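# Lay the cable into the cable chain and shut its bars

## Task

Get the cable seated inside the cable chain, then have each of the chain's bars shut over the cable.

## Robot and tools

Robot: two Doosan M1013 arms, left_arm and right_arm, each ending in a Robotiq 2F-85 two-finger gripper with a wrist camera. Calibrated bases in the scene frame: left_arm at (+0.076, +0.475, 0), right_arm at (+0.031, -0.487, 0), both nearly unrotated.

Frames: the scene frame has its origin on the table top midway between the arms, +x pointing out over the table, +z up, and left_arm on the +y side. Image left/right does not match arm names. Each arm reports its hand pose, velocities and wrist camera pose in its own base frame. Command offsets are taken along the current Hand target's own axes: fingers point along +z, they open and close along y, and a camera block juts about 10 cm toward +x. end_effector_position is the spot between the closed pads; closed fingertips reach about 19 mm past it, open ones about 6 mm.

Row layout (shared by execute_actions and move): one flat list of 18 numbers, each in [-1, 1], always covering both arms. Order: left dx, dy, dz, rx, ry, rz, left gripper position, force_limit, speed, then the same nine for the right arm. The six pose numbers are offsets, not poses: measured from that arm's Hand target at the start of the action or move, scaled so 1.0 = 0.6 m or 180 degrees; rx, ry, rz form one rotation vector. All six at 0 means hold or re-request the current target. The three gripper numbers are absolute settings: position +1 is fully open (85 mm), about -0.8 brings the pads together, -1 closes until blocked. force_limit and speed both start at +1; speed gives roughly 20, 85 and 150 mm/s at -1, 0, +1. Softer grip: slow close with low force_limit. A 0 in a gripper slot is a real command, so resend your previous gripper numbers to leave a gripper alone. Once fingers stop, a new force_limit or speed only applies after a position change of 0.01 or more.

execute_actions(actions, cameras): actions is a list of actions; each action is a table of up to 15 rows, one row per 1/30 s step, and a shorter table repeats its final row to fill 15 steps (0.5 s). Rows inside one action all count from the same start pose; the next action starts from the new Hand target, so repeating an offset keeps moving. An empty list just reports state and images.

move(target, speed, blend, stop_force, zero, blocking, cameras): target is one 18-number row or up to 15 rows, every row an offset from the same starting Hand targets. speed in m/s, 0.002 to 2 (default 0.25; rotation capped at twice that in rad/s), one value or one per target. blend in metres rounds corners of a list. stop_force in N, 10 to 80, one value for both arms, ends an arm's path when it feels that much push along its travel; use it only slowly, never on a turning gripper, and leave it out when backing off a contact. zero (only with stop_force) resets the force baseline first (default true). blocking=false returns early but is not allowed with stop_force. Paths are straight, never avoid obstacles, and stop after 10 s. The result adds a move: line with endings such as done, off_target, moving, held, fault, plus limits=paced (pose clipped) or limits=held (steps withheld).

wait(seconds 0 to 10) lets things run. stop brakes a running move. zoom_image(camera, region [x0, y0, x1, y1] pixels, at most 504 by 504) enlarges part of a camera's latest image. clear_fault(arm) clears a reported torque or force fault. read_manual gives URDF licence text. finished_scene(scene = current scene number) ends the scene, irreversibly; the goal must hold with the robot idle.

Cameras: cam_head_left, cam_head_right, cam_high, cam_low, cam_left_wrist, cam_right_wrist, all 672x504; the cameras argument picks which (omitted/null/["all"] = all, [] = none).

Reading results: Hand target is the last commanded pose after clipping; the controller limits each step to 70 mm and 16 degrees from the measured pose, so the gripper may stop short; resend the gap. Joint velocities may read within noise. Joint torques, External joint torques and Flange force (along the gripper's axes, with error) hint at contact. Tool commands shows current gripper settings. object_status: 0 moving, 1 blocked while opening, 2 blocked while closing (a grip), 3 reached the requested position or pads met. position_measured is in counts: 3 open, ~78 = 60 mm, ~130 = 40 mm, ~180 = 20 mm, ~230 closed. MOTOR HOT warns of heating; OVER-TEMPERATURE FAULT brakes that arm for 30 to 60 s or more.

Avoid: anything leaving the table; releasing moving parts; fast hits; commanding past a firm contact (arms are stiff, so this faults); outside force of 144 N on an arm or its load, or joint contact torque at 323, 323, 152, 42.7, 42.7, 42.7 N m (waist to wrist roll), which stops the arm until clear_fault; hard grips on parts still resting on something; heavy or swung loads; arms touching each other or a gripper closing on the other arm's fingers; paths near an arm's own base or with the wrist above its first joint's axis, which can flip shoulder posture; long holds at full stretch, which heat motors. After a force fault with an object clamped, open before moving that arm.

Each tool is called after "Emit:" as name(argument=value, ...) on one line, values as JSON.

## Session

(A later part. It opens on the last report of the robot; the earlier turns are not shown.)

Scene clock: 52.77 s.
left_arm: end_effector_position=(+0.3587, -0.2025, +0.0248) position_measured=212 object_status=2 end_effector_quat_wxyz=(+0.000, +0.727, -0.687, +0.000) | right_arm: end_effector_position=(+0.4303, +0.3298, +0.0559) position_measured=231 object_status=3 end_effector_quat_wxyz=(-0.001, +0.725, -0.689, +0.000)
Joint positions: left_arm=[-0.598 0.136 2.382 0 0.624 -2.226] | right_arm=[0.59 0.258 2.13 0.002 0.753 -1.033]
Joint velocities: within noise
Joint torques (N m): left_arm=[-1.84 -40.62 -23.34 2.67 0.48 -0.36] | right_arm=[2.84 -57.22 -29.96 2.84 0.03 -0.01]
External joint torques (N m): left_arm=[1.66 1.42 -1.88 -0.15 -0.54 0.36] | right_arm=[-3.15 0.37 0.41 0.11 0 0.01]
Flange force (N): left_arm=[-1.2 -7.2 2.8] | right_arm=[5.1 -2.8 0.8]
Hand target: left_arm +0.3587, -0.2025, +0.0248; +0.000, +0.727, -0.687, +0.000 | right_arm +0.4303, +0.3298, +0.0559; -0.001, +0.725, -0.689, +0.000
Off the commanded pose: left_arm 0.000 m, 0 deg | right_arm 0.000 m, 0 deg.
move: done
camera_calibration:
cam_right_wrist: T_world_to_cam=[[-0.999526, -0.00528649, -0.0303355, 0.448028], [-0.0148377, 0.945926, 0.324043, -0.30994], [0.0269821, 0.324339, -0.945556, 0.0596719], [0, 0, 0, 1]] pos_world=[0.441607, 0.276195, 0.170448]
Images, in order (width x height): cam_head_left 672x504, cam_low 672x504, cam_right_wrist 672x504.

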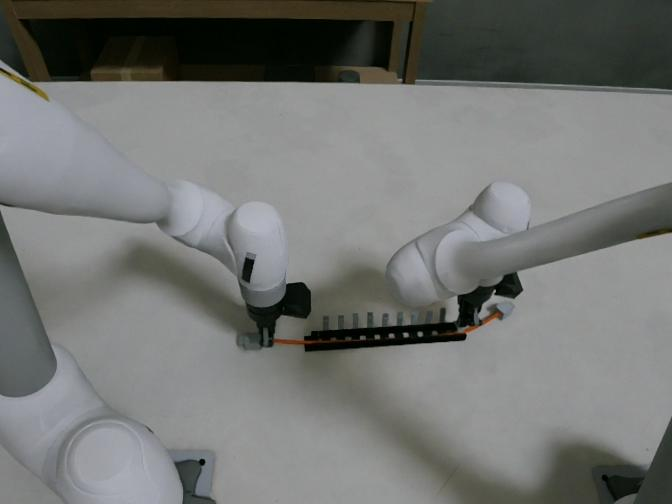

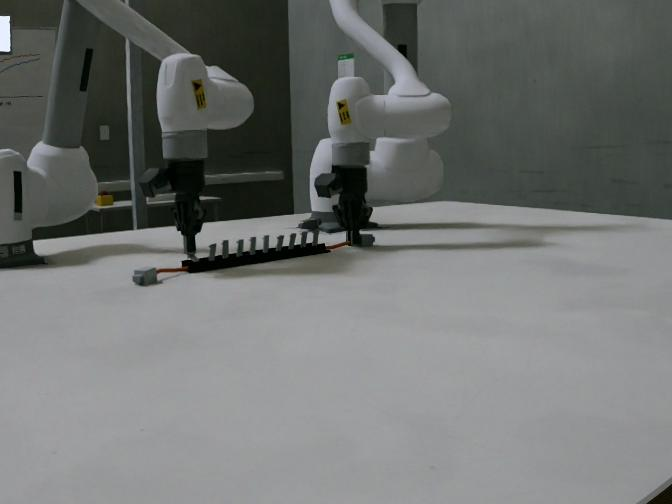

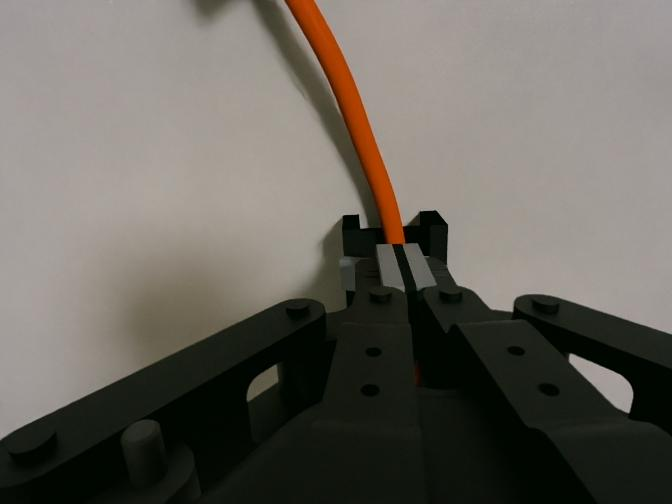

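Emit:
move(target=[0,0,0,0,0,0,-1,-0.4,-1,0,0.01,0.035,0,0,0,-1,0,-1], speed=0.015, stop_force=30, cameras=["cam_right_wrist"])

Emit:
zoom_image(camera="cam_right_wrist", region=[300, 180, 504, 330])

Scene clock: 54.17 s.
left_arm: end_effector_position=(+0.3587, -0.2025, +0.0248) position_measured=212 object_status=2 end_effector_quat_wxyz=(+0.000, +0.727, -0.687, +0.000) | right_arm: end_effector_position=(+0.4274, +0.3297, +0.0454) position_measured=231 object_status=3 end_effector_quat_wxyz=(-0.001, +0.725, -0.689, +0.000)
Joint positions: left_arm=[-0.598 0.136 2.382 0 0.624 -2.226] | right_arm=[0.593 0.27 2.141 0.002 0.729 -1.03]
Joint velocities: within noise
Joint torques (N m): left_arm=[-2.13 -40.84 -23.36 2.61 0.54 -0.38] | right_arm=[5.22 -18.94 -9.71 3.96 -4.02 0.03]
External joint torques (N m): left_arm=[1.81 1.69 -1.87 -0.09 -0.6 0.38] | right_arm=[-5.28 -38.46 -19.03 -1.08 4.05 -0.03]
Flange force (N): left_arm=[-1.4 -7.7 3.5] | right_arm=[15.0 4.6 -75.0]
Hand target: left_arm +0.3587, -0.2025, +0.0248; +0.000, +0.727, -0.687, +0.000 | right_arm +0.4273, +0.3297, +0.0454; -0.001, +0.725, -0.689, +0.000 (not the last commanded pose)
Off the commanded pose: left_arm 0.000 m, 0 deg | right_arm 0.011 m, 0 deg.
move: contact (right_arm)
camera_calibration:
cam_right_wrist: T_world_to_cam=[[-0.999515, -0.00536865, -0.0306868, 0.444783], [-0.0150352, 0.945855, 0.324241, -0.306411], [0.0272845, 0.324545, -0.945477, 0.0496536], [0, 0, 0, 1]] pos_world=[0.438605, 0.276094, 0.159946]
Images, in order (width x height): cam_right_wrist 672x504.

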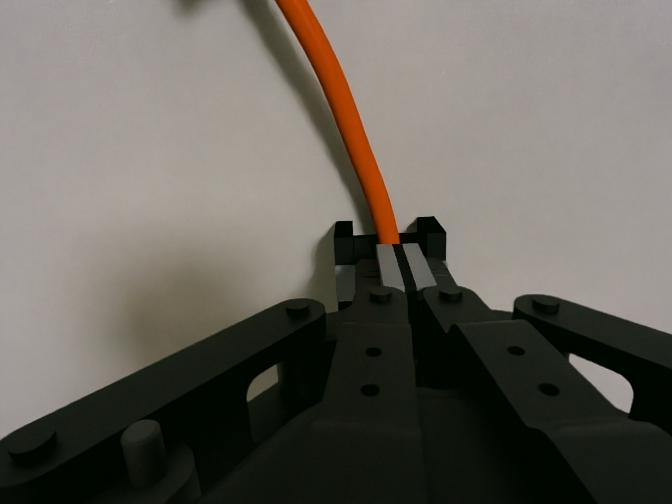

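Scaled by 2.471 from the camera's 672x504 image, which has a finer 960x720 frame.

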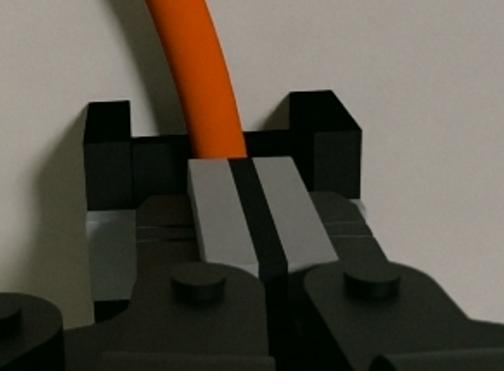

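Emit:
move(target=[0,0,0,0,0,0,-1,-0.4,-1,0,0,-0.15,0,0,0,-1,0,-1], speed=0.1, cameras=["cam_right_wrist","cam_head_left","cam_low"])

Emit:
zoom_image(camera="cam_low", region=[150, 210, 290, 290])

Emit:
zoom_image(camera="cam_right_wrist", region=[300, 180, 504, 330])

Emit:
zoom_image(camera="cam_head_left", region=[380, 290, 500, 360])

Scene clock: 55.57 s.
left_arm: end_effector_position=(+0.3587, -0.2025, +0.0248) position_measured=212 object_status=2 end_effector_quat_wxyz=(+0.000, +0.727, -0.687, +0.000) | right_arm: end_effector_position=(+0.4273, +0.3296, +0.1354) position_measured=231 object_status=3 end_effector_quat_wxyz=(-0.001, +0.725, -0.689, +0.000)
Joint positions: left_arm=[-0.598 0.136 2.382 0 0.624 -2.226] | right_arm=[0.592 0.155 2.073 0.001 0.913 -1.03]
Joint velocities: within noise
Joint torques (N m): left_arm=[-1.91 -40.84 -23.5 2.65 0.53 -0.29] | right_arm=[2.52 -51.28 -34.54 3.33 0.03 -0.02]
External joint torques (N m): left_arm=[1.61 1.68 -1.75 -0.13 -0.59 0.29] | right_arm=[-2.66 0.67 0.46 0.08 0 0.02]
Flange force (N): left_arm=[-0.9 -7.1 3.5] | right_arm=[4.1 -2.7 1.2]
Hand target: left_arm +0.3587, -0.2025, +0.0248; +0.000, +0.727, -0.687, +0.000 | right_arm +0.4273, +0.3296, +0.1354; -0.001, +0.725, -0.689, +0.000
Off the commanded pose: left_arm 0.000 m, 0 deg | right_arm 0.000 m, 0 deg.
move: done
camera_calibration:
cam_right_wrist: T_world_to_cam=[[-0.999517, -0.00540485, -0.0305936, 0.447532], [-0.0150392, 0.945854, 0.324242, -0.335497], [0.0271846, 0.324546, -0.945479, 0.134824], [0, 0, 0, 1]] pos_world=[0.438606, 0.275994, 0.249947]
Images, in order (width x height): cam_head_left 672x504, cam_low 672x504, cam_right_wrist 672x504.

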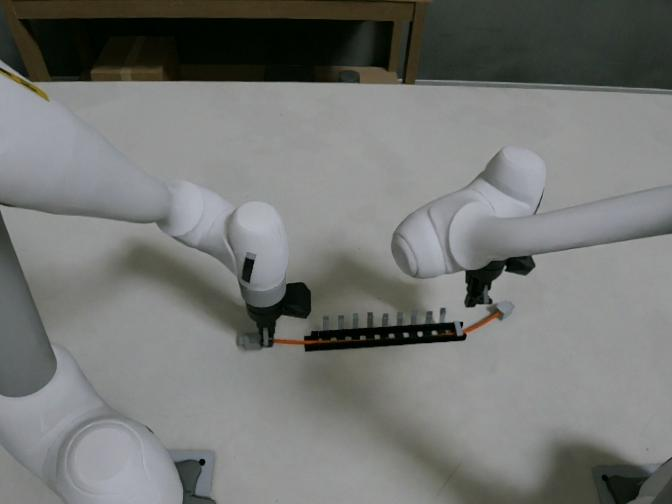

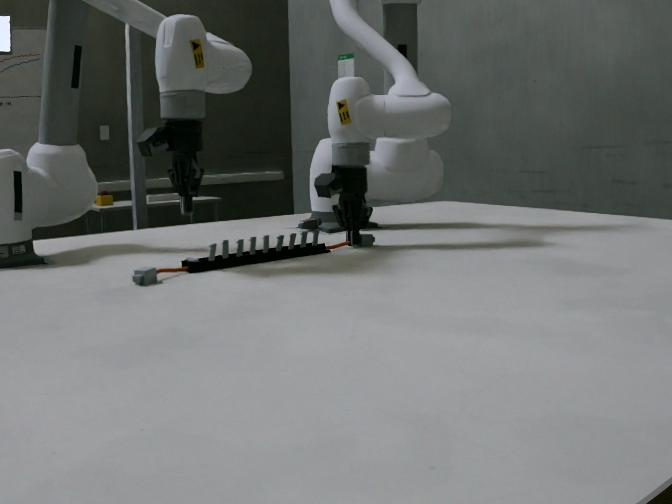

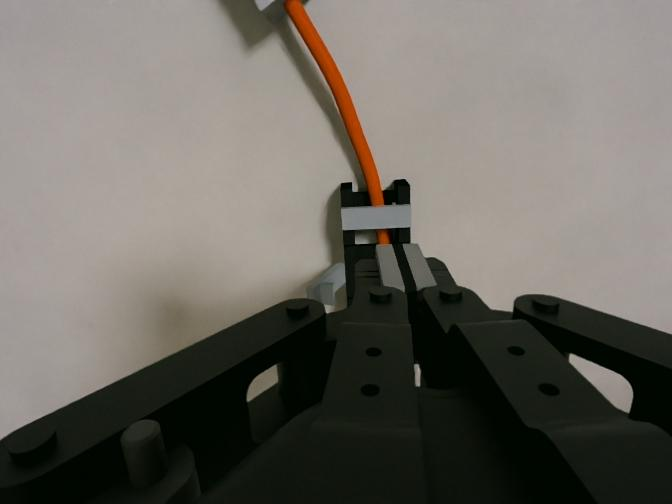

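Scaled by 3.600 from the camera's 672x504 image, which has a finer 960x720 frame.

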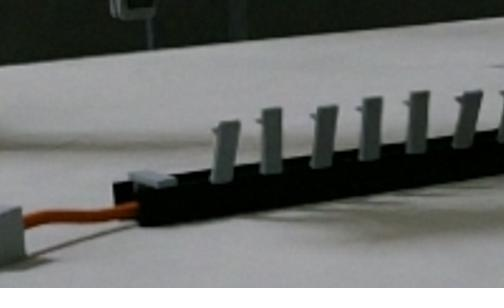

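Scaled by 2.471 from the camera's 672x504 image, which has a finer 960x720 frame.

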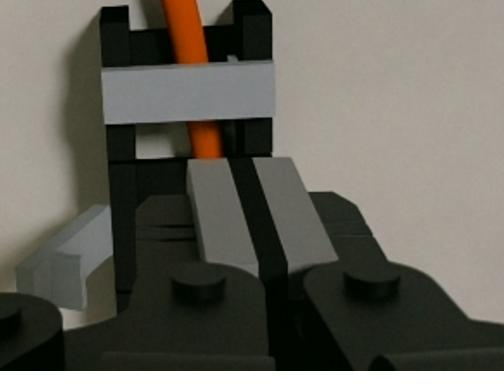

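Scaled by 4.200 from the camera's 672x504 image, which has a finer 960x720 frame.

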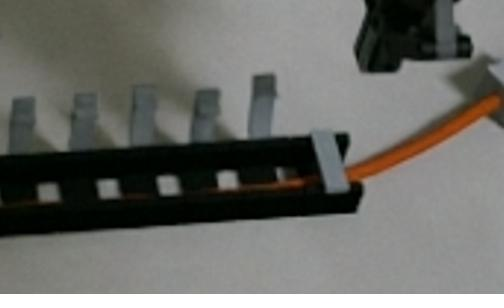

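Emit:
move(target=[[0,0,0,0,0,0,-1,-0.4,-1,-0.0588,-0.13,0,0,0,0,-1,0,-1],[0,0,0,0,0,0,-1,-0.4,-1,-0.0588,-0.13,0.132,0,0,0,-1,0,-1],[0,0,0,0,0,0,-1,-0.4,-1,-0.0588,0,0.132,0,0,0,-1,0,-1]], speed=[0.12,0.12,0.06], cameras=["cam_right_wrist","cam_low"])

Emit:
zoom_image(camera="cam_low", region=[150, 210, 290, 290])

Emit:
move(target=[0,0,0,0,0,0,-1,-0.4,-1,0,0,0.03,0,0,0,-1,0,-1], speed=0.008, stop_force=20, cameras=["cam_right_wrist"])

Emit:
zoom_image(camera="cam_right_wrist", region=[300, 150, 504, 330])

Scene clock: 59.07 s.
left_arm: end_effector_position=(+0.3587, -0.2025, +0.0248) position_measured=212 object_status=2 end_effector_quat_wxyz=(+0.000, +0.727, -0.687, +0.000) | right_arm: end_effector_position=(+0.4256, +0.3650, +0.0562) position_measured=231 object_status=3 end_effector_quat_wxyz=(-0.001, +0.725, -0.689, +0.000)
Joint positions: left_arm=[-0.598 0.136 2.382 0 0.624 -2.226] | right_arm=[0.647 0.282 2.096 0.002 0.763 -0.975]
Joint velocities: within noise
Joint torques (N m): left_arm=[-1.91 -41.05 -23.59 2.62 0.5 -0.32] | right_arm=[2.35 -59.4 -30.03 2.89 0.02 0.04]
External joint torques (N m): left_arm=[1.68 1.87 -1.67 -0.1 -0.56 0.32] | right_arm=[-2.62 -0.21 0.12 0.11 0.02 -0.04]
Flange force (N): left_arm=[-1.0 -7.4 3.9] | right_arm=[4.2 -2.3 -0.2]
Hand target: left_arm +0.3587, -0.2025, +0.0248; +0.000, +0.727, -0.687, +0.000 | right_arm +0.4256, +0.3649, +0.0562; -0.001, +0.725, -0.689, +0.000
Off the commanded pose: left_arm 0.000 m, 0 deg | right_arm 0.000 m, 0 deg.
move: done
camera_calibration:
cam_right_wrist: T_world_to_cam=[[-0.999516, -0.00527443, -0.0306536, 0.44357], [-0.0149353, 0.945855, 0.324245, -0.343372], [0.0272836, 0.324546, -0.945476, 0.0484548], [0, 0, 0, 1]] pos_world=[0.436905, 0.311394, 0.170747]
Images, in order (width x height): cam_low 672x504, cam_right_wrist 672x504.

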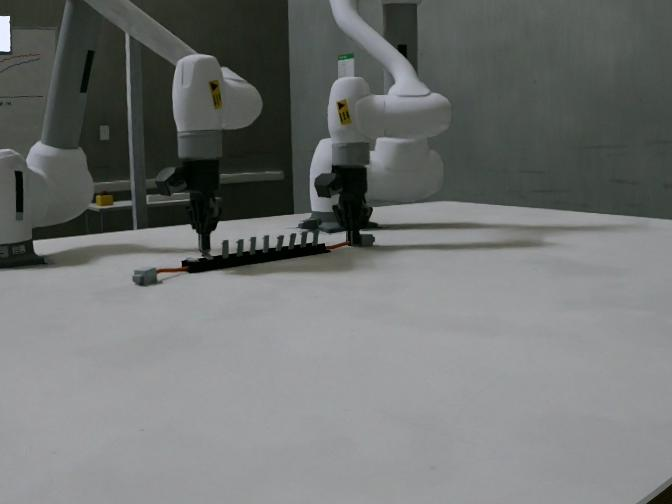

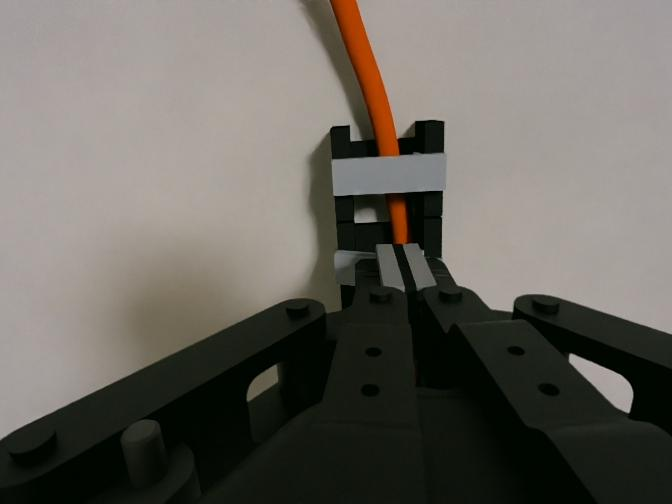

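Scaled by 3.600 from the camera's 672x504 image, which has a finer 960x720 frame.

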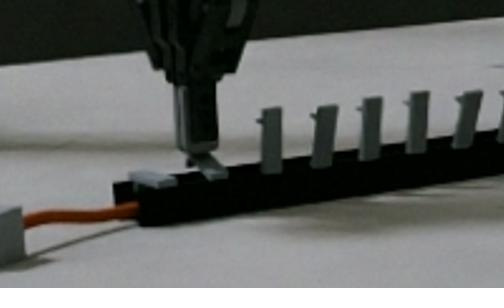

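Scene clock: 60.97 s.
left_arm: end_effector_position=(+0.3587, -0.2025, +0.0248) position_measured=212 object_status=2 end_effector_quat_wxyz=(+0.000, +0.727, -0.687, +0.000) | right_arm: end_effector_position=(+0.4256, +0.3650, +0.0457) position_measured=231 object_status=3 end_effector_quat_wxyz=(-0.001, +0.725, -0.689, +0.000)
Joint positions: left_arm=[-0.598 0.136 2.382 0 0.624 -2.226] | right_arm=[0.647 0.296 2.102 0.002 0.742 -0.975]
Joint velocities: within noise
Joint torques (N m): left_arm=[-2.17 -40.74 -23.57 2.6 0.53 -0.31] | right_arm=[2.5 -35.45 -19.95 2.93 -3.73 0.06]
External joint torques (N m): left_arm=[1.99 1.54 -1.67 -0.09 -0.59 0.31] | right_arm=[-2.7 -25.17 -9.28 -0.01 3.77 -0.06]
Flange force (N): left_arm=[-1.9 -7.4 3.3] | right_arm=[11.5 6.9 -47.8]
Hand target: left_arm +0.3587, -0.2025, +0.0248; +0.000, +0.727, -0.687, +0.000 | right_arm +0.4256, +0.3650, +0.0457; -0.001, +0.725, -0.689, +0.000 (not the last commanded pose)
Off the commanded pose: left_arm 0.000 m, 0 deg | right_arm 0.007 m, 0 deg.
move: contact (right_arm)
camera_calibration:
cam_right_wrist: T_world_to_cam=[[-0.999515, -0.00536865, -0.0306868, 0.443282], [-0.0150352, 0.945855, 0.324241, -0.339923], [0.0272845, 0.324545, -0.945477, 0.0385272], [0, 0, 0, 1]] pos_world=[0.436905, 0.311394, 0.160246]
Images, in order (width x height): cam_right_wrist 672x504.

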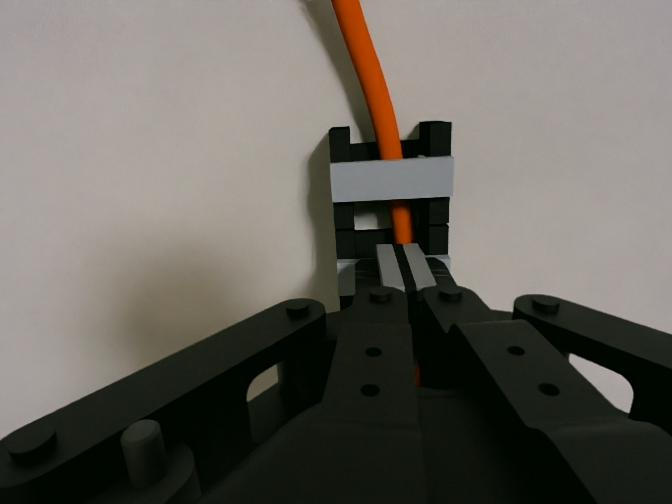

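Scaled by 2.471 from the camera's 672x504 image, which has a finer 960x720 frame.

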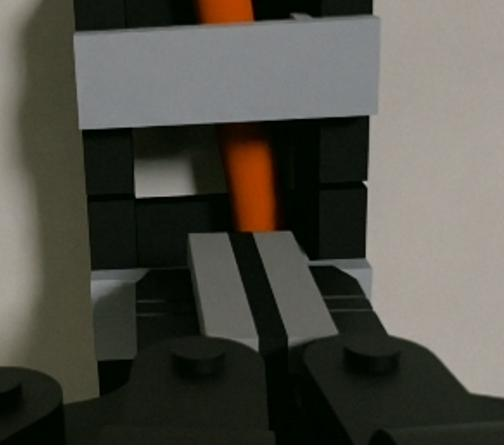

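Emit:
move(target=[[0,0,0,0,0,0,-1,-0.4,-1,0,0,-0.08,0,0,0,-1,0,-1],[0,0,0,0,0,0,-1,-0.4,-1,-0.0555,-0.13,-0.08,0,0,0,-1,0,-1],[0,0,0,0,0,0,-1,-0.4,-1,-0.0555,-0.13,-0.0172,0,0,0,-1,0,-1],[0,0,0,0,0,0,-1,-0.4,-1,-0.0555,0,-0.0172,0,0,0,-1,0,-1]], speed=[0.1,0.12,0.1,0.06], cameras=["cam_right_wrist","cam_low"])

Emit:
zoom_image(camera="cam_low", region=[150, 210, 290, 290])

Emit:
zoom_image(camera="cam_right_wrist", region=[300, 100, 504, 280])

Emit:
move(target=[0,0,0,0,0,0,-1,-0.4,-1,0,0,0.03,0,0,0,-1,0,-1], speed=0.008, stop_force=20, cameras=[])

Scene clock: 64.47 s.
left_arm: end_effector_position=(+0.3587, -0.2025, +0.0248) position_measured=212 object_status=2 end_effector_quat_wxyz=(+0.000, +0.727, -0.687, +0.000) | right_arm: end_effector_position=(+0.4239, +0.3982, +0.0560) position_measured=231 object_status=3 end_effector_quat_wxyz=(-0.001, +0.725, -0.689, +0.000)
Joint positions: left_arm=[-0.598 0.136 2.382 0 0.624 -2.226] | right_arm=[0.694 0.309 2.056 0.001 0.775 -0.928]
Joint velocities: within noise
Joint torques (N m): left_arm=[-2.28 -40.58 -23.58 2.63 0.48 -0.36] | right_arm=[2.26 -63.09 -30.52 2.92 0.01 -0.01]
External joint torques (N m): left_arm=[2.17 1.35 -1.65 -0.11 -0.54 0.35] | right_arm=[-2.63 0.4 0.29 0.1 0.03 0.01]
Flange force (N): left_arm=[-2.4 -7.5 2.9] | right_arm=[3.6 -2.7 0.6]
Hand target: left_arm +0.3587, -0.2025, +0.0248; +0.000, +0.727, -0.687, +0.000 | right_arm +0.4239, +0.3982, +0.0560; -0.001, +0.725, -0.689, +0.000
Off the commanded pose: left_arm 0.000 m, 0 deg | right_arm 0.000 m, 0 deg.
move: done
camera_calibration:
cam_right_wrist: T_world_to_cam=[[-0.999516, -0.00527508, -0.0306541, 0.44204], [-0.0149387, 0.945825, 0.324334, -0.374738], [0.0272825, 0.324635, -0.945446, 0.0375017], [0, 0, 0, 1]] pos_world=[0.435205, 0.344594, 0.170546]
Images, in order (width x height): cam_low 672x504, cam_right_wrist 672x504.

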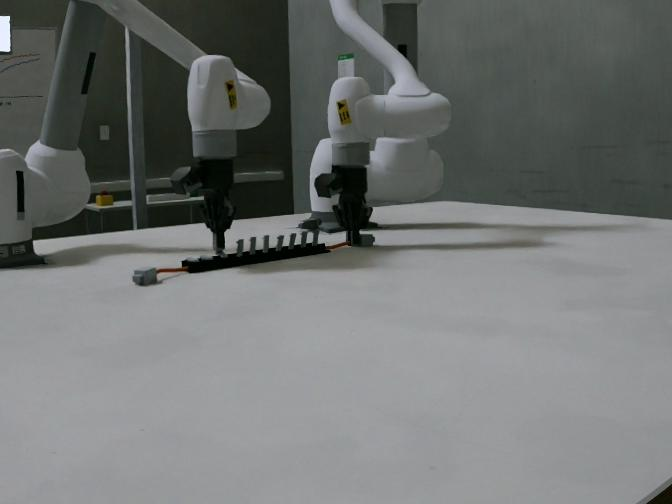

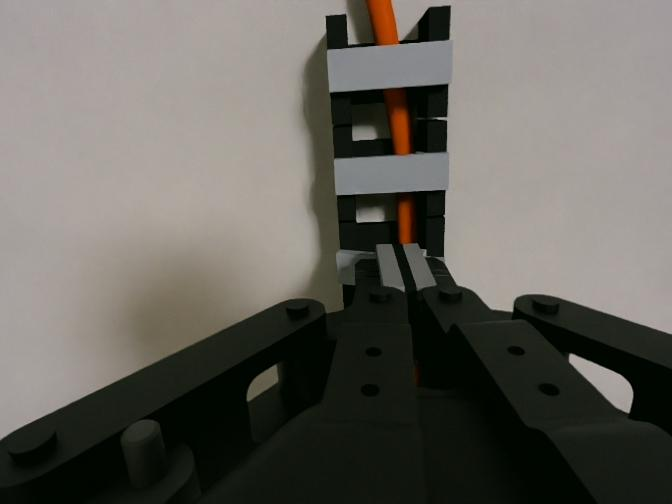

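Scaled by 3.600 from the camera's 672x504 image, which has a finer 960x720 frame.

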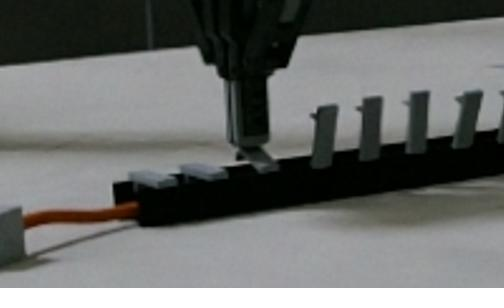

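Scaled by 2.471 from the camera's 672x504 image, which has a finer 960x720 frame.

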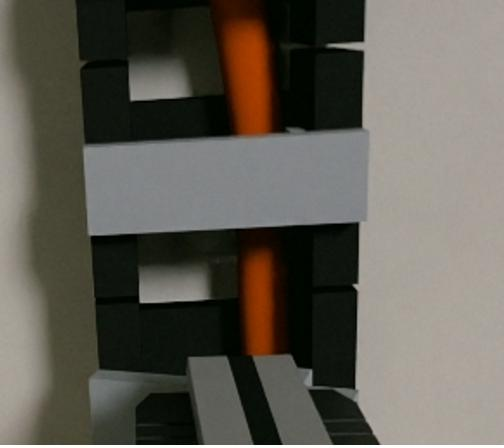

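Scene clock: 66.33 s.
left_arm: end_effector_position=(+0.3587, -0.2025, +0.0248) position_measured=212 object_status=2 end_effector_quat_wxyz=(+0.000, +0.727, -0.687, +0.000) | right_arm: end_effector_position=(+0.4239, +0.3983, +0.0457) position_measured=231 object_status=3 end_effector_quat_wxyz=(-0.001, +0.725, -0.689, +0.000)
Joint positions: left_arm=[-0.598 0.136 2.382 0 0.624 -2.226] | right_arm=[0.694 0.322 2.063 0.001 0.755 -0.928]
Joint velocities: within noise
Joint torques (N m): left_arm=[-1.98 -40.75 -23.58 2.64 0.46 -0.31] | right_arm=[2.69 -39.32 -20.47 2.93 -3.38 0.06]
External joint torques (N m): left_arm=[1.68 1.59 -1.69 -0.11 -0.52 0.31] | right_arm=[-2.73 -24.06 -9.1 0.03 3.42 -0.06]
Flange force (N): left_arm=[-1.2 -7.1 3.2] | right_arm=[10.7 5.3 -44.0]
Hand target: left_arm +0.3587, -0.2025, +0.0248; +0.000, +0.727, -0.687, +0.000 | right_arm +0.4239, +0.3982, +0.0457; -0.001, +0.725, -0.689, +0.000 (not the last commanded pose)
Off the commanded pose: left_arm 0.000 m, 0 deg | right_arm 0.008 m, 0 deg.
move: contact (right_arm)
No camera images: "cameras" was empty.

Emit:
move(target=[[0,0,0,0,0,0,-1,-0.4,-1,0,0,-0.08,0,0,0,-1,0,-1],[0,0,0,0,0,0,-1,-0.4,-1,-0.0555,-0.13,-0.08,0,0,0,-1,0,-1],[0,0,0,0,0,0,-1,-0.4,-1,-0.0555,-0.13,-0.0172,0,0,0,-1,0,-1],[0,0,0,0,0,0,-1,-0.4,-1,-0.0555,0,-0.0172,0,0,0,-1,0,-1]], speed=[0.1,0.12,0.1,0.06], cameras=["cam_right_wrist","cam_low"])

Emit:
zoom_image(camera="cam_low", region=[150, 210, 290, 290])

Emit:
move(target=[0,0,0,0,0,0,-1,-0.4,-1,0,0,0.03,0,0,0,-1,0,-1], speed=0.008, stop_force=20, cameras=[])

Emit:
move(target=[[0,0,0,0,0,0,-1,-0.4,-1,0,0,-0.08,0,0,0,-1,0,-1],[0,0,0,0,0,0,-1,-0.4,-1,-0.0555,-0.13,-0.08,0,0,0,-1,0,-1],[0,0,0,0,0,0,-1,-0.4,-1,-0.0555,-0.13,-0.0172,0,0,0,-1,0,-1],[0,0,0,0,0,0,-1,-0.4,-1,-0.0555,0,-0.0172,0,0,0,-1,0,-1]], speed=[0.1,0.12,0.1,0.06], cameras=["cam_right_wrist","cam_low"])

Emit:
zoom_image(camera="cam_low", region=[150, 210, 290, 290])

Scene clock: 69.97 s.
left_arm: end_effector_position=(+0.3587, -0.2025, +0.0248) position_measured=212 object_status=2 end_effector_quat_wxyz=(+0.000, +0.727, -0.687, +0.000) | right_arm: end_effector_position=(+0.4223, +0.4315, +0.0561) position_measured=231 object_status=3 end_effector_quat_wxyz=(-0.001, +0.725, -0.689, +0.000)
Joint positions: left_arm=[-0.598 0.136 2.382 0 0.624 -2.226] | right_arm=[0.739 0.337 2.014 0.001 0.789 -0.883]
Joint velocities: within noise
Joint torques (N m): left_arm=[-2.08 -40.86 -23.42 2.62 0.55 -0.33] | right_arm=[2.7 -65.51 -31.25 2.96 -0.03 0.04]
External joint torques (N m): left_arm=[1.99 1.64 -1.76 -0.1 -0.62 0.32] | right_arm=[-3.01 -0.47 0.57 0.11 0.07 -0.04]
Flange force (N): left_arm=[-1.7 -7.7 3.5] | right_arm=[5.0 -2.0 -0.4]
Hand target: left_arm +0.3587, -0.2025, +0.0248; +0.000, +0.727, -0.687, +0.000 | right_arm +0.4222, +0.4315, +0.0561; -0.001, +0.725, -0.689, +0.000
Off the commanded pose: left_arm 0.000 m, 0 deg | right_arm 0.000 m, 0 deg.
move: done
camera_calibration:
cam_right_wrist: T_world_to_cam=[[-0.999513, -0.00524181, -0.0307482, 0.440522], [-0.0149378, 0.945825, 0.324333, -0.406292], [0.0273824, 0.324634, -0.945443, 0.0267885], [0, 0, 0, 1]] pos_world=[0.433505, 0.377894, 0.170646]
Images, in order (width x height): cam_low 672x504, cam_right_wrist 672x504.

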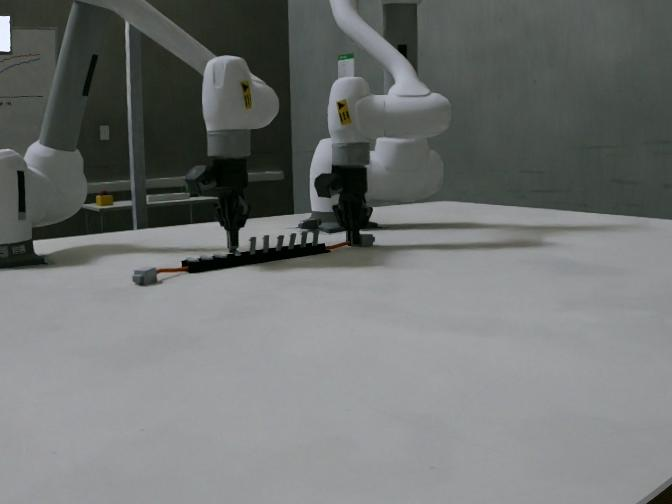

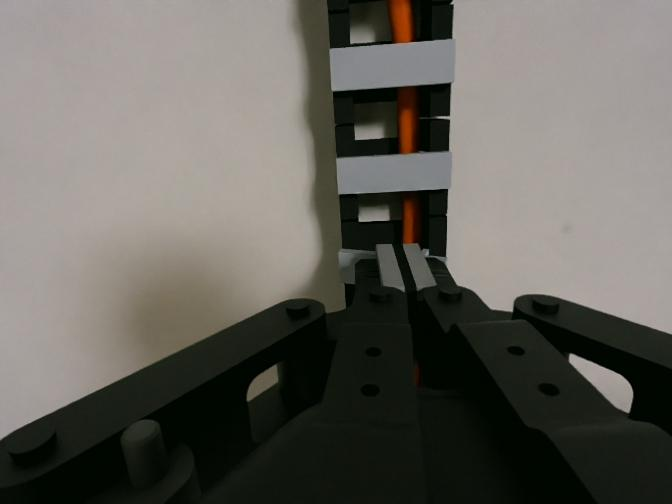

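Scaled by 3.600 from the camera's 672x504 image, which has a finer 960x720 frame.

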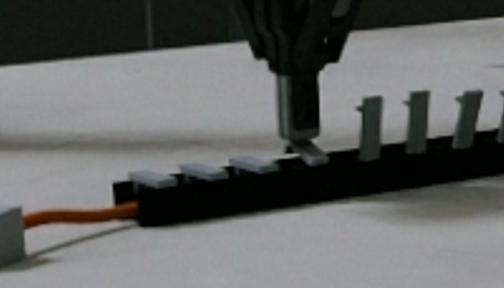

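Scene clock: 71.83 s.
left_arm: end_effector_position=(+0.3587, -0.2025, +0.0248) position_measured=212 object_status=2 end_effector_quat_wxyz=(+0.000, +0.727, -0.687, +0.000) | right_arm: end_effector_position=(+0.4223, +0.4315, +0.0458) position_measured=231 object_status=3 end_effector_quat_wxyz=(-0.001, +0.725, -0.689, +0.000)
Joint positions: left_arm=[-0.598 0.136 2.382 0 0.624 -2.226] | right_arm=[0.739 0.35 2.02 0.001 0.77 -0.883]
Joint velocities: within noise
Joint torques (N m): left_arm=[-2.23 -40.66 -23.57 2.64 0.48 -0.31] | right_arm=[2.51 -42.59 -21.06 2.99 -3.12 0.04]
External joint torques (N m): left_arm=[1.86 1.55 -1.66 -0.12 -0.55 0.31] | right_arm=[-2.73 -24.3 -9.03 0.03 3.16 -0.04]
Flange force (N): left_arm=[-1.6 -7.3 3.2] | right_arm=[10.8 5.0 -42.4]
Hand target: left_arm +0.3587, -0.2025, +0.0248; +0.000, +0.727, -0.687, +0.000 | right_arm +0.4223, +0.4315, +0.0458; -0.001, +0.725, -0.689, +0.000 (not the last commanded pose)
Off the commanded pose: left_arm 0.000 m, 0 deg | right_arm 0.008 m, 0 deg.
move: contact (right_arm)
No camera images: "cameras" was empty.

Scene clock: 75.10 s.
left_arm: end_effector_position=(+0.3587, -0.2025, +0.0248) position_measured=212 object_status=2 end_effector_quat_wxyz=(+0.000, +0.727, -0.687, +0.000) | right_arm: end_effector_position=(+0.4206, +0.4648, +0.0562) position_measured=231 object_status=3 end_effector_quat_wxyz=(-0.001, +0.725, -0.689, +0.000)
Joint positions: left_arm=[-0.598 0.136 2.382 0 0.624 -2.226] | right_arm=[0.78 0.366 1.969 0.001 0.805 -0.842]
Joint velocities: within noise
Joint torques (N m): left_arm=[-1.99 -40.65 -23.5 2.65 0.54 -0.32] | right_arm=[2.25 -69.25 -31.99 3.07 0.06 -0.03]
External joint torques (N m): left_arm=[1.66 1.52 -1.75 -0.14 -0.6 0.32] | right_arm=[-2.38 -0.25 0.82 0.06 -0.02 0.03]
Flange force (N): left_arm=[-1.2 -7.0 3.3] | right_arm=[4.2 -1.1 0.2]
Hand target: left_arm +0.3587, -0.2025, +0.0248; +0.000, +0.727, -0.687, +0.000 | right_arm +0.4206, +0.4648, +0.0562; -0.001, +0.725, -0.689, +0.000
Off the commanded pose: left_arm 0.000 m, 0 deg | right_arm 0.000 m, 0 deg.
move: done
camera_calibration:
cam_right_wrist: T_world_to_cam=[[-0.999512, -0.00533602, -0.0307815, 0.439141], [-0.0150376, 0.945825, 0.324329, -0.437768], [0.0273832, 0.324633, -0.945443, 0.0160219], [0, 0, 0, 1]] pos_world=[0.431905, 0.411193, 0.170646]
Images, in order (width x height): cam_low 672x504, cam_right_wrist 672x504.

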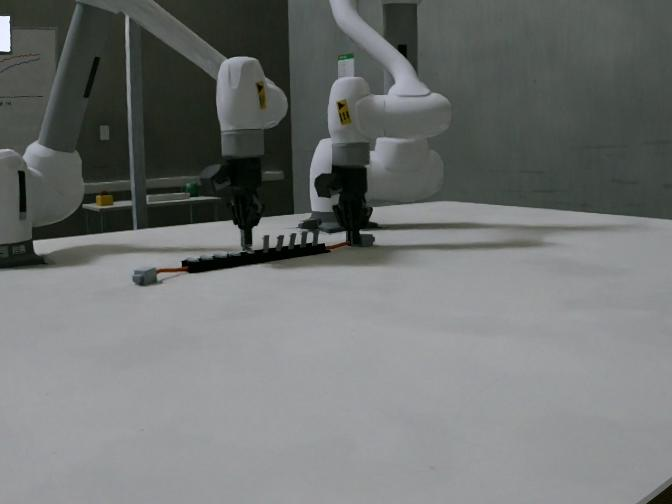

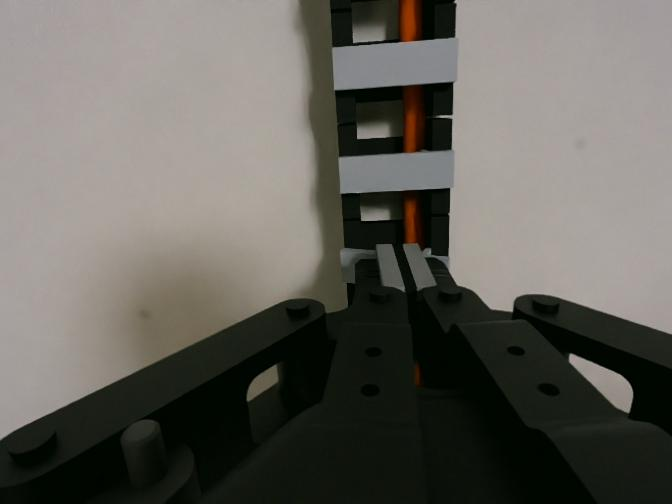

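Scaled by 3.600 from the camera's 672x504 image, which has a finer 960x720 frame.

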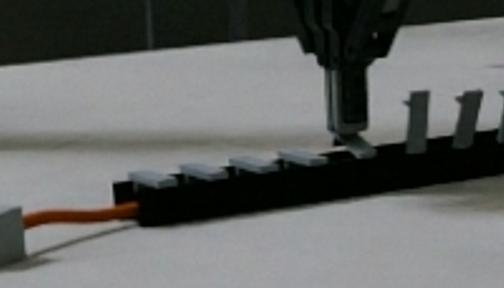

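Emit:
move(target=[0,0,0,0,0,0,-1,-0.4,-1,0,0,0.03,0,0,0,-1,0,-1], speed=0.008, stop_force=20, cameras=[])

Emit:
move(target=[[0,0,0,0,0,0,0,0,-1,0,0,-0.08,0,0,0,-1,0,-1],[0,0,0,0,0,0,0,0,-1,-0.0555,-0.13,-0.08,0,0,0,-1,0,-1],[0,0,0,0,0,0,0,0,-1,-0.0555,-0.13,-0.0172,0,0,0,-1,0,-1],[0,0,0,0,0,0,0,0,-1,-0.0555,0,-0.0172,0,0,0,-1,0,-1]], speed=[0.1,0.12,0.1,0.06], cameras=["cam_right_wrist","cam_left_wrist"])

Emit:
zoom_image(camera="cam_right_wrist", region=[300, 100, 504, 280])

Emit:
move(target=[0,0,0,0,0,0,0,0,-1,0,0,0.03,0,0,0,-1,0,-1], speed=0.008, stop_force=20, cameras=[])

Scene clock: 77.13 s.
left_arm: end_effector_position=(+0.3587, -0.2025, +0.0248) position_measured=212 object_status=2 end_effector_quat_wxyz=(+0.000, +0.727, -0.687, +0.000) | right_arm: end_effector_position=(+0.4206, +0.4648, +0.0459) position_measured=231 object_status=3 end_effector_quat_wxyz=(-0.001, +0.725, -0.689, +0.000)
Joint positions: left_arm=[-0.598 0.136 2.382 0 0.624 -2.226] | right_arm=[0.78 0.379 1.975 0.001 0.786 -0.842]
Joint velocities: within noise
Joint torques (N m): left_arm=[-2.22 -40.61 -23.41 2.58 0.45 -0.29] | right_arm=[2.04 -46.14 -21.04 3.07 -2.75 0.08]
External joint torques (N m): left_arm=[2.1 1.4 -1.76 -0.07 -0.51 0.29] | right_arm=[-2.13 -23.9 -9.51 -0.01 2.79 -0.08]
Flange force (N): left_arm=[-2.0 -7.6 2.8] | right_arm=[9.0 4.0 -40.1]
Hand target: left_arm +0.3587, -0.2025, +0.0248; +0.000, +0.727, -0.687, +0.000 | right_arm +0.4206, +0.4648, +0.0458; -0.001, +0.725, -0.689, +0.000 (not the last commanded pose)
Off the commanded pose: left_arm 0.000 m, 0 deg | right_arm 0.008 m, 0 deg.
move: contact (right_arm)
No camera images: "cameras" was empty.

Scene clock: 81.73 s.
left_arm: end_effector_position=(+0.3587, -0.2025, +0.0248) position_measured=128 object_status=3 end_effector_quat_wxyz=(+0.000, +0.727, -0.687, +0.000) | right_arm: end_effector_position=(+0.4189, +0.4980, +0.0562) position_measured=231 object_status=3 end_effector_quat_wxyz=(-0.001, +0.725, -0.689, +0.000)
Joint positions: left_arm=[-0.598 0.136 2.382 0 0.624 -2.226] | right_arm=[0.818 0.396 1.922 0.001 0.822 -0.804]
Joint velocities: within noise
Joint torques (N m): left_arm=[-2.03 -40.7 -23.67 2.63 0.51 -0.27] | right_arm=[2.22 -72.4 -32.32 3.17 0.08 -0.02]
External joint torques (N m): left_arm=[1.73 1.56 -1.55 -0.11 -0.57 0.27] | right_arm=[-2.54 -0.39 0.68 0 -0.03 0.02]
Flange force (N): left_arm=[-1.4 -6.9 3.4] | right_arm=[4.2 -1.4 0.0]
Hand target: left_arm +0.3587, -0.2025, +0.0248; +0.000, +0.727, -0.687, +0.000 | right_arm +0.4189, +0.4980, +0.0562; -0.001, +0.725, -0.689, +0.000
Off the commanded pose: left_arm 0.000 m, 0 deg | right_arm 0.000 m, 0 deg.
move: done
camera_calibration:
cam_left_wrist: T_world_to_cam=[[-0.997075, -0.0739791, -0.0191873, 0.347937], [-0.0752788, 0.907293, 0.413706, 0.201824], [-0.0131971, 0.41394, -0.910208, 0.23517], [0, 0, 0, 1]] pos_world=[0.365216, -0.25472, 0.137233]
cam_right_wrist: T_world_to_cam=[[-0.999509, -0.00529887, -0.0308743, 0.43762], [-0.0150326, 0.945825, 0.324328, -0.469229], [0.0274831, 0.324632, -0.945441, 0.00534182], [0, 0, 0, 1]] pos_world=[0.430204, 0.444394, 0.170745]
Images, in order (width x height): cam_left_wrist 672x504, cam_right_wrist 672x504.

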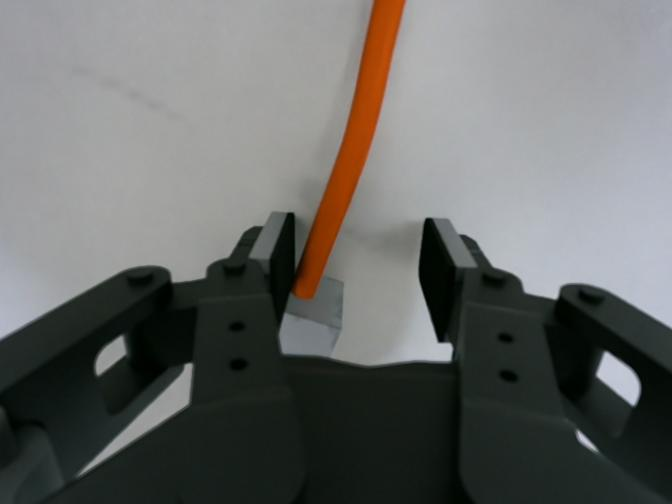

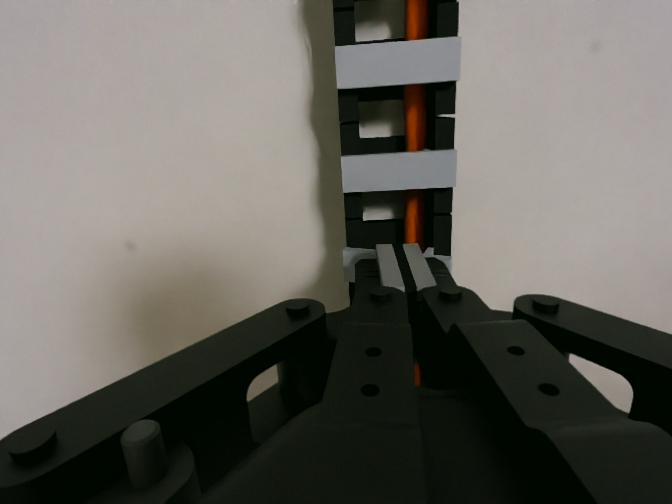

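Scaled by 2.471 from the camera's 672x504 image, which has a finer 960x720 frame.

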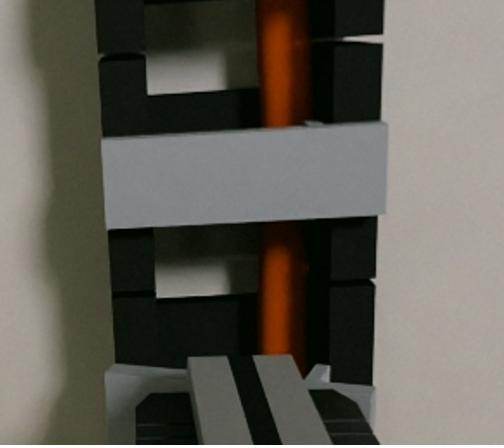

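Scene clock: 83.60 s.
left_arm: end_effector_position=(+0.3587, -0.2025, +0.0248) position_measured=128 object_status=3 end_effector_quat_wxyz=(+0.000, +0.727, -0.687, +0.000) | right_arm: end_effector_position=(+0.4190, +0.4981, +0.0459) position_measured=231 object_status=3 end_effector_quat_wxyz=(-0.001, +0.725, -0.689, +0.000)
Joint positions: left_arm=[-0.598 0.136 2.382 0 0.624 -2.226] | right_arm=[0.818 0.408 1.928 0.001 0.804 -0.804]
Joint velocities: within noise
Joint torques (N m): left_arm=[-2.34 -40.96 -23.66 2.68 0.49 -0.3] | right_arm=[2.79 -49.71 -22.05 3.02 -2.74 0.08]
External joint torques (N m): left_arm=[2.04 1.81 -1.6 -0.16 -0.55 0.3] | right_arm=[-3.11 -23.63 -8.93 0.09 2.79 -0.08]
Flange force (N): left_arm=[-1.8 -7.7 3.8] | right_arm=[10.3 2.9 -38.1]
Hand target: left_arm +0.3587, -0.2025, +0.0248; +0.000, +0.727, -0.687, +0.000 | right_arm +0.4190, +0.4981, +0.0459; -0.001, +0.725, -0.689, +0.000 (not the last commanded pose)
Off the commanded pose: left_arm 0.000 m, 0 deg | right_arm 0.008 m, 0 deg.
move: contact (right_arm)
No camera images: "cameras" was empty.

Emit:
move(target=[[0,0,-0.3,0,0,0,0.4,0,-1,0,0,-0.08,0,0,0,-1,0,-1],[-0.25,0,-0.35,0,0,0,0.4,0,-1,-0.0555,-0.13,-0.08,0,0,0,-1,0,-1],[-0.25,0,-0.35,0,0,0,0.4,0,-1,-0.0555,-0.13,-0.0172,0,0,0,-1,0,-1],[-0.25,0,-0.35,0,0,0,0.4,0,-1,-0.0555,0,-0.0172,0,0,0,-1,0,-1]], speed=[0.1,0.12,0.1,0.06], cameras=["cam_right_wrist","cam_left_wrist","cam_low","cam_head_left"])

Emit:
zoom_image(camera="cam_low", region=[200, 210, 380, 290])

Emit:
zoom_image(camera="cam_head_left", region=[220, 290, 420, 370])

Scene clock: 89.00 s.
left_arm: end_effector_position=(+0.3502, -0.0528, +0.2348) position_measured=78 object_status=3 end_effector_quat_wxyz=(+0.000, +0.727, -0.687, +0.000) | right_arm: end_effector_position=(+0.4173, +0.5313, +0.0563) position_measured=231 object_status=3 end_effector_quat_wxyz=(-0.001, +0.725, -0.689, +0.000)
Joint positions: left_arm=[-0.247 -0.257 2.25 0 1.149 -1.875] | right_arm=[0.854 0.427 1.872 0.001 0.84 -0.768]
Joint velocities: within noise
Joint torques (N m): left_arm=[-2.05 -13.35 -37.13 3.99 0.47 -0.29] | right_arm=[2.75 -75.75 -32.82 3.17 0 0.01]
External joint torques (N m): left_arm=[1.98 1.04 -2.06 -0.08 -0.5 0.29] | right_arm=[-2.89 -0.68 0.71 0.06 0.05 -0.01]
Flange force (N): left_arm=[-5.1 -6.8 -0.8] | right_arm=[4.7 -1.6 -0.4]
Hand target: left_arm +0.3502, -0.0528, +0.2348; +0.000, +0.727, -0.687, +0.000 | right_arm +0.4173, +0.5313, +0.0563; -0.001, +0.725, -0.689, +0.000
Off the commanded pose: left_arm 0.000 m, 0 deg | right_arm 0.000 m, 0 deg.
move: done
camera_calibration:
cam_left_wrist: T_world_to_cam=[[-0.997075, -0.0739791, -0.0191873, 0.354566], [-0.0752788, 0.907293, 0.413706, -0.0215156], [-0.0131971, 0.41394, -0.910208, 0.364234], [0, 0, 0, 1]] pos_world=[0.356716, -0.10502, 0.347233]
cam_right_wrist: T_world_to_cam=[[-0.999505, -0.00536045, -0.0310022, 0.436249], [-0.0151348, 0.945795, 0.324411, -0.500737], [0.0275827, 0.32472, -0.945408, -0.00542046], [0, 0, 0, 1]] pos_world=[0.428604, 0.477693, 0.170845]
Images, in order (width x height): cam_head_left 672x504, cam_low 672x504, cam_left_wrist 672x504, cam_right_wrist 672x504.

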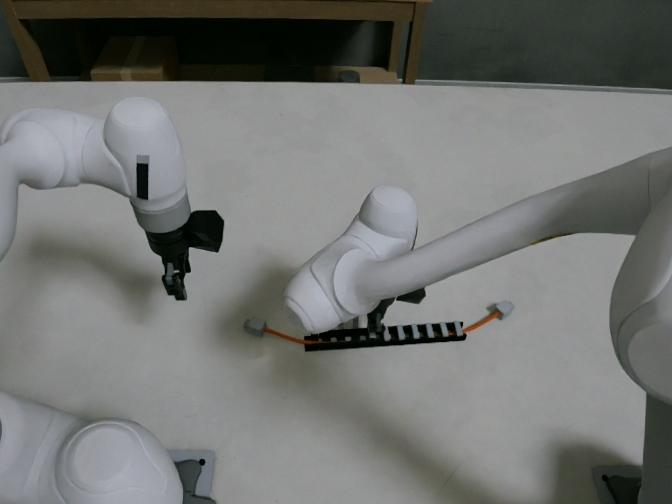

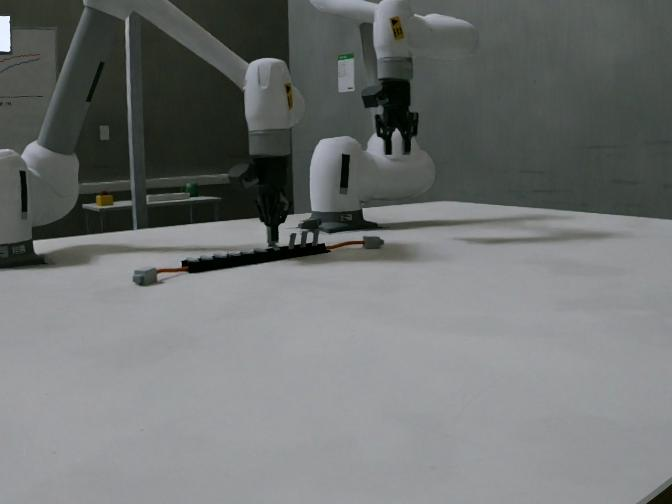

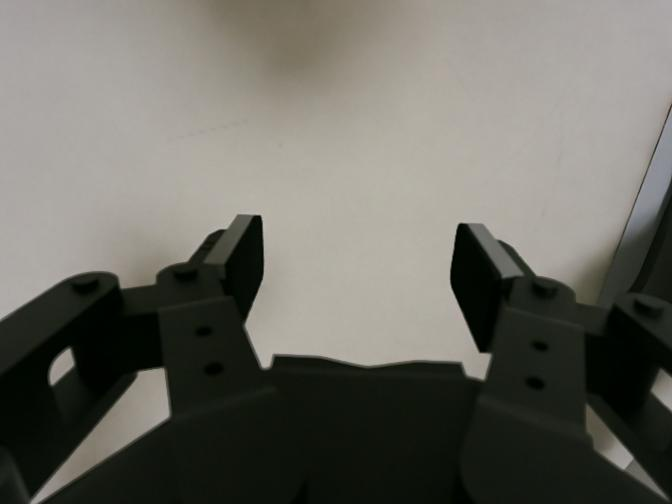

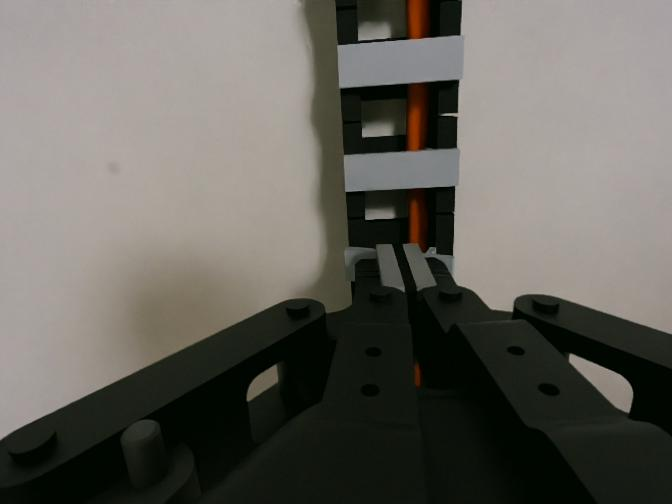

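Scaled by 2.800 from the camera's 672x504 image, which has a finer 960x720 frame.

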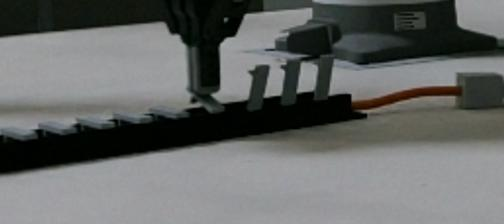

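Scaled by 2.520 from the camera's 672x504 image, which has a finer 960x720 frame.

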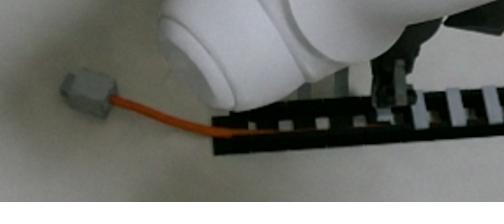

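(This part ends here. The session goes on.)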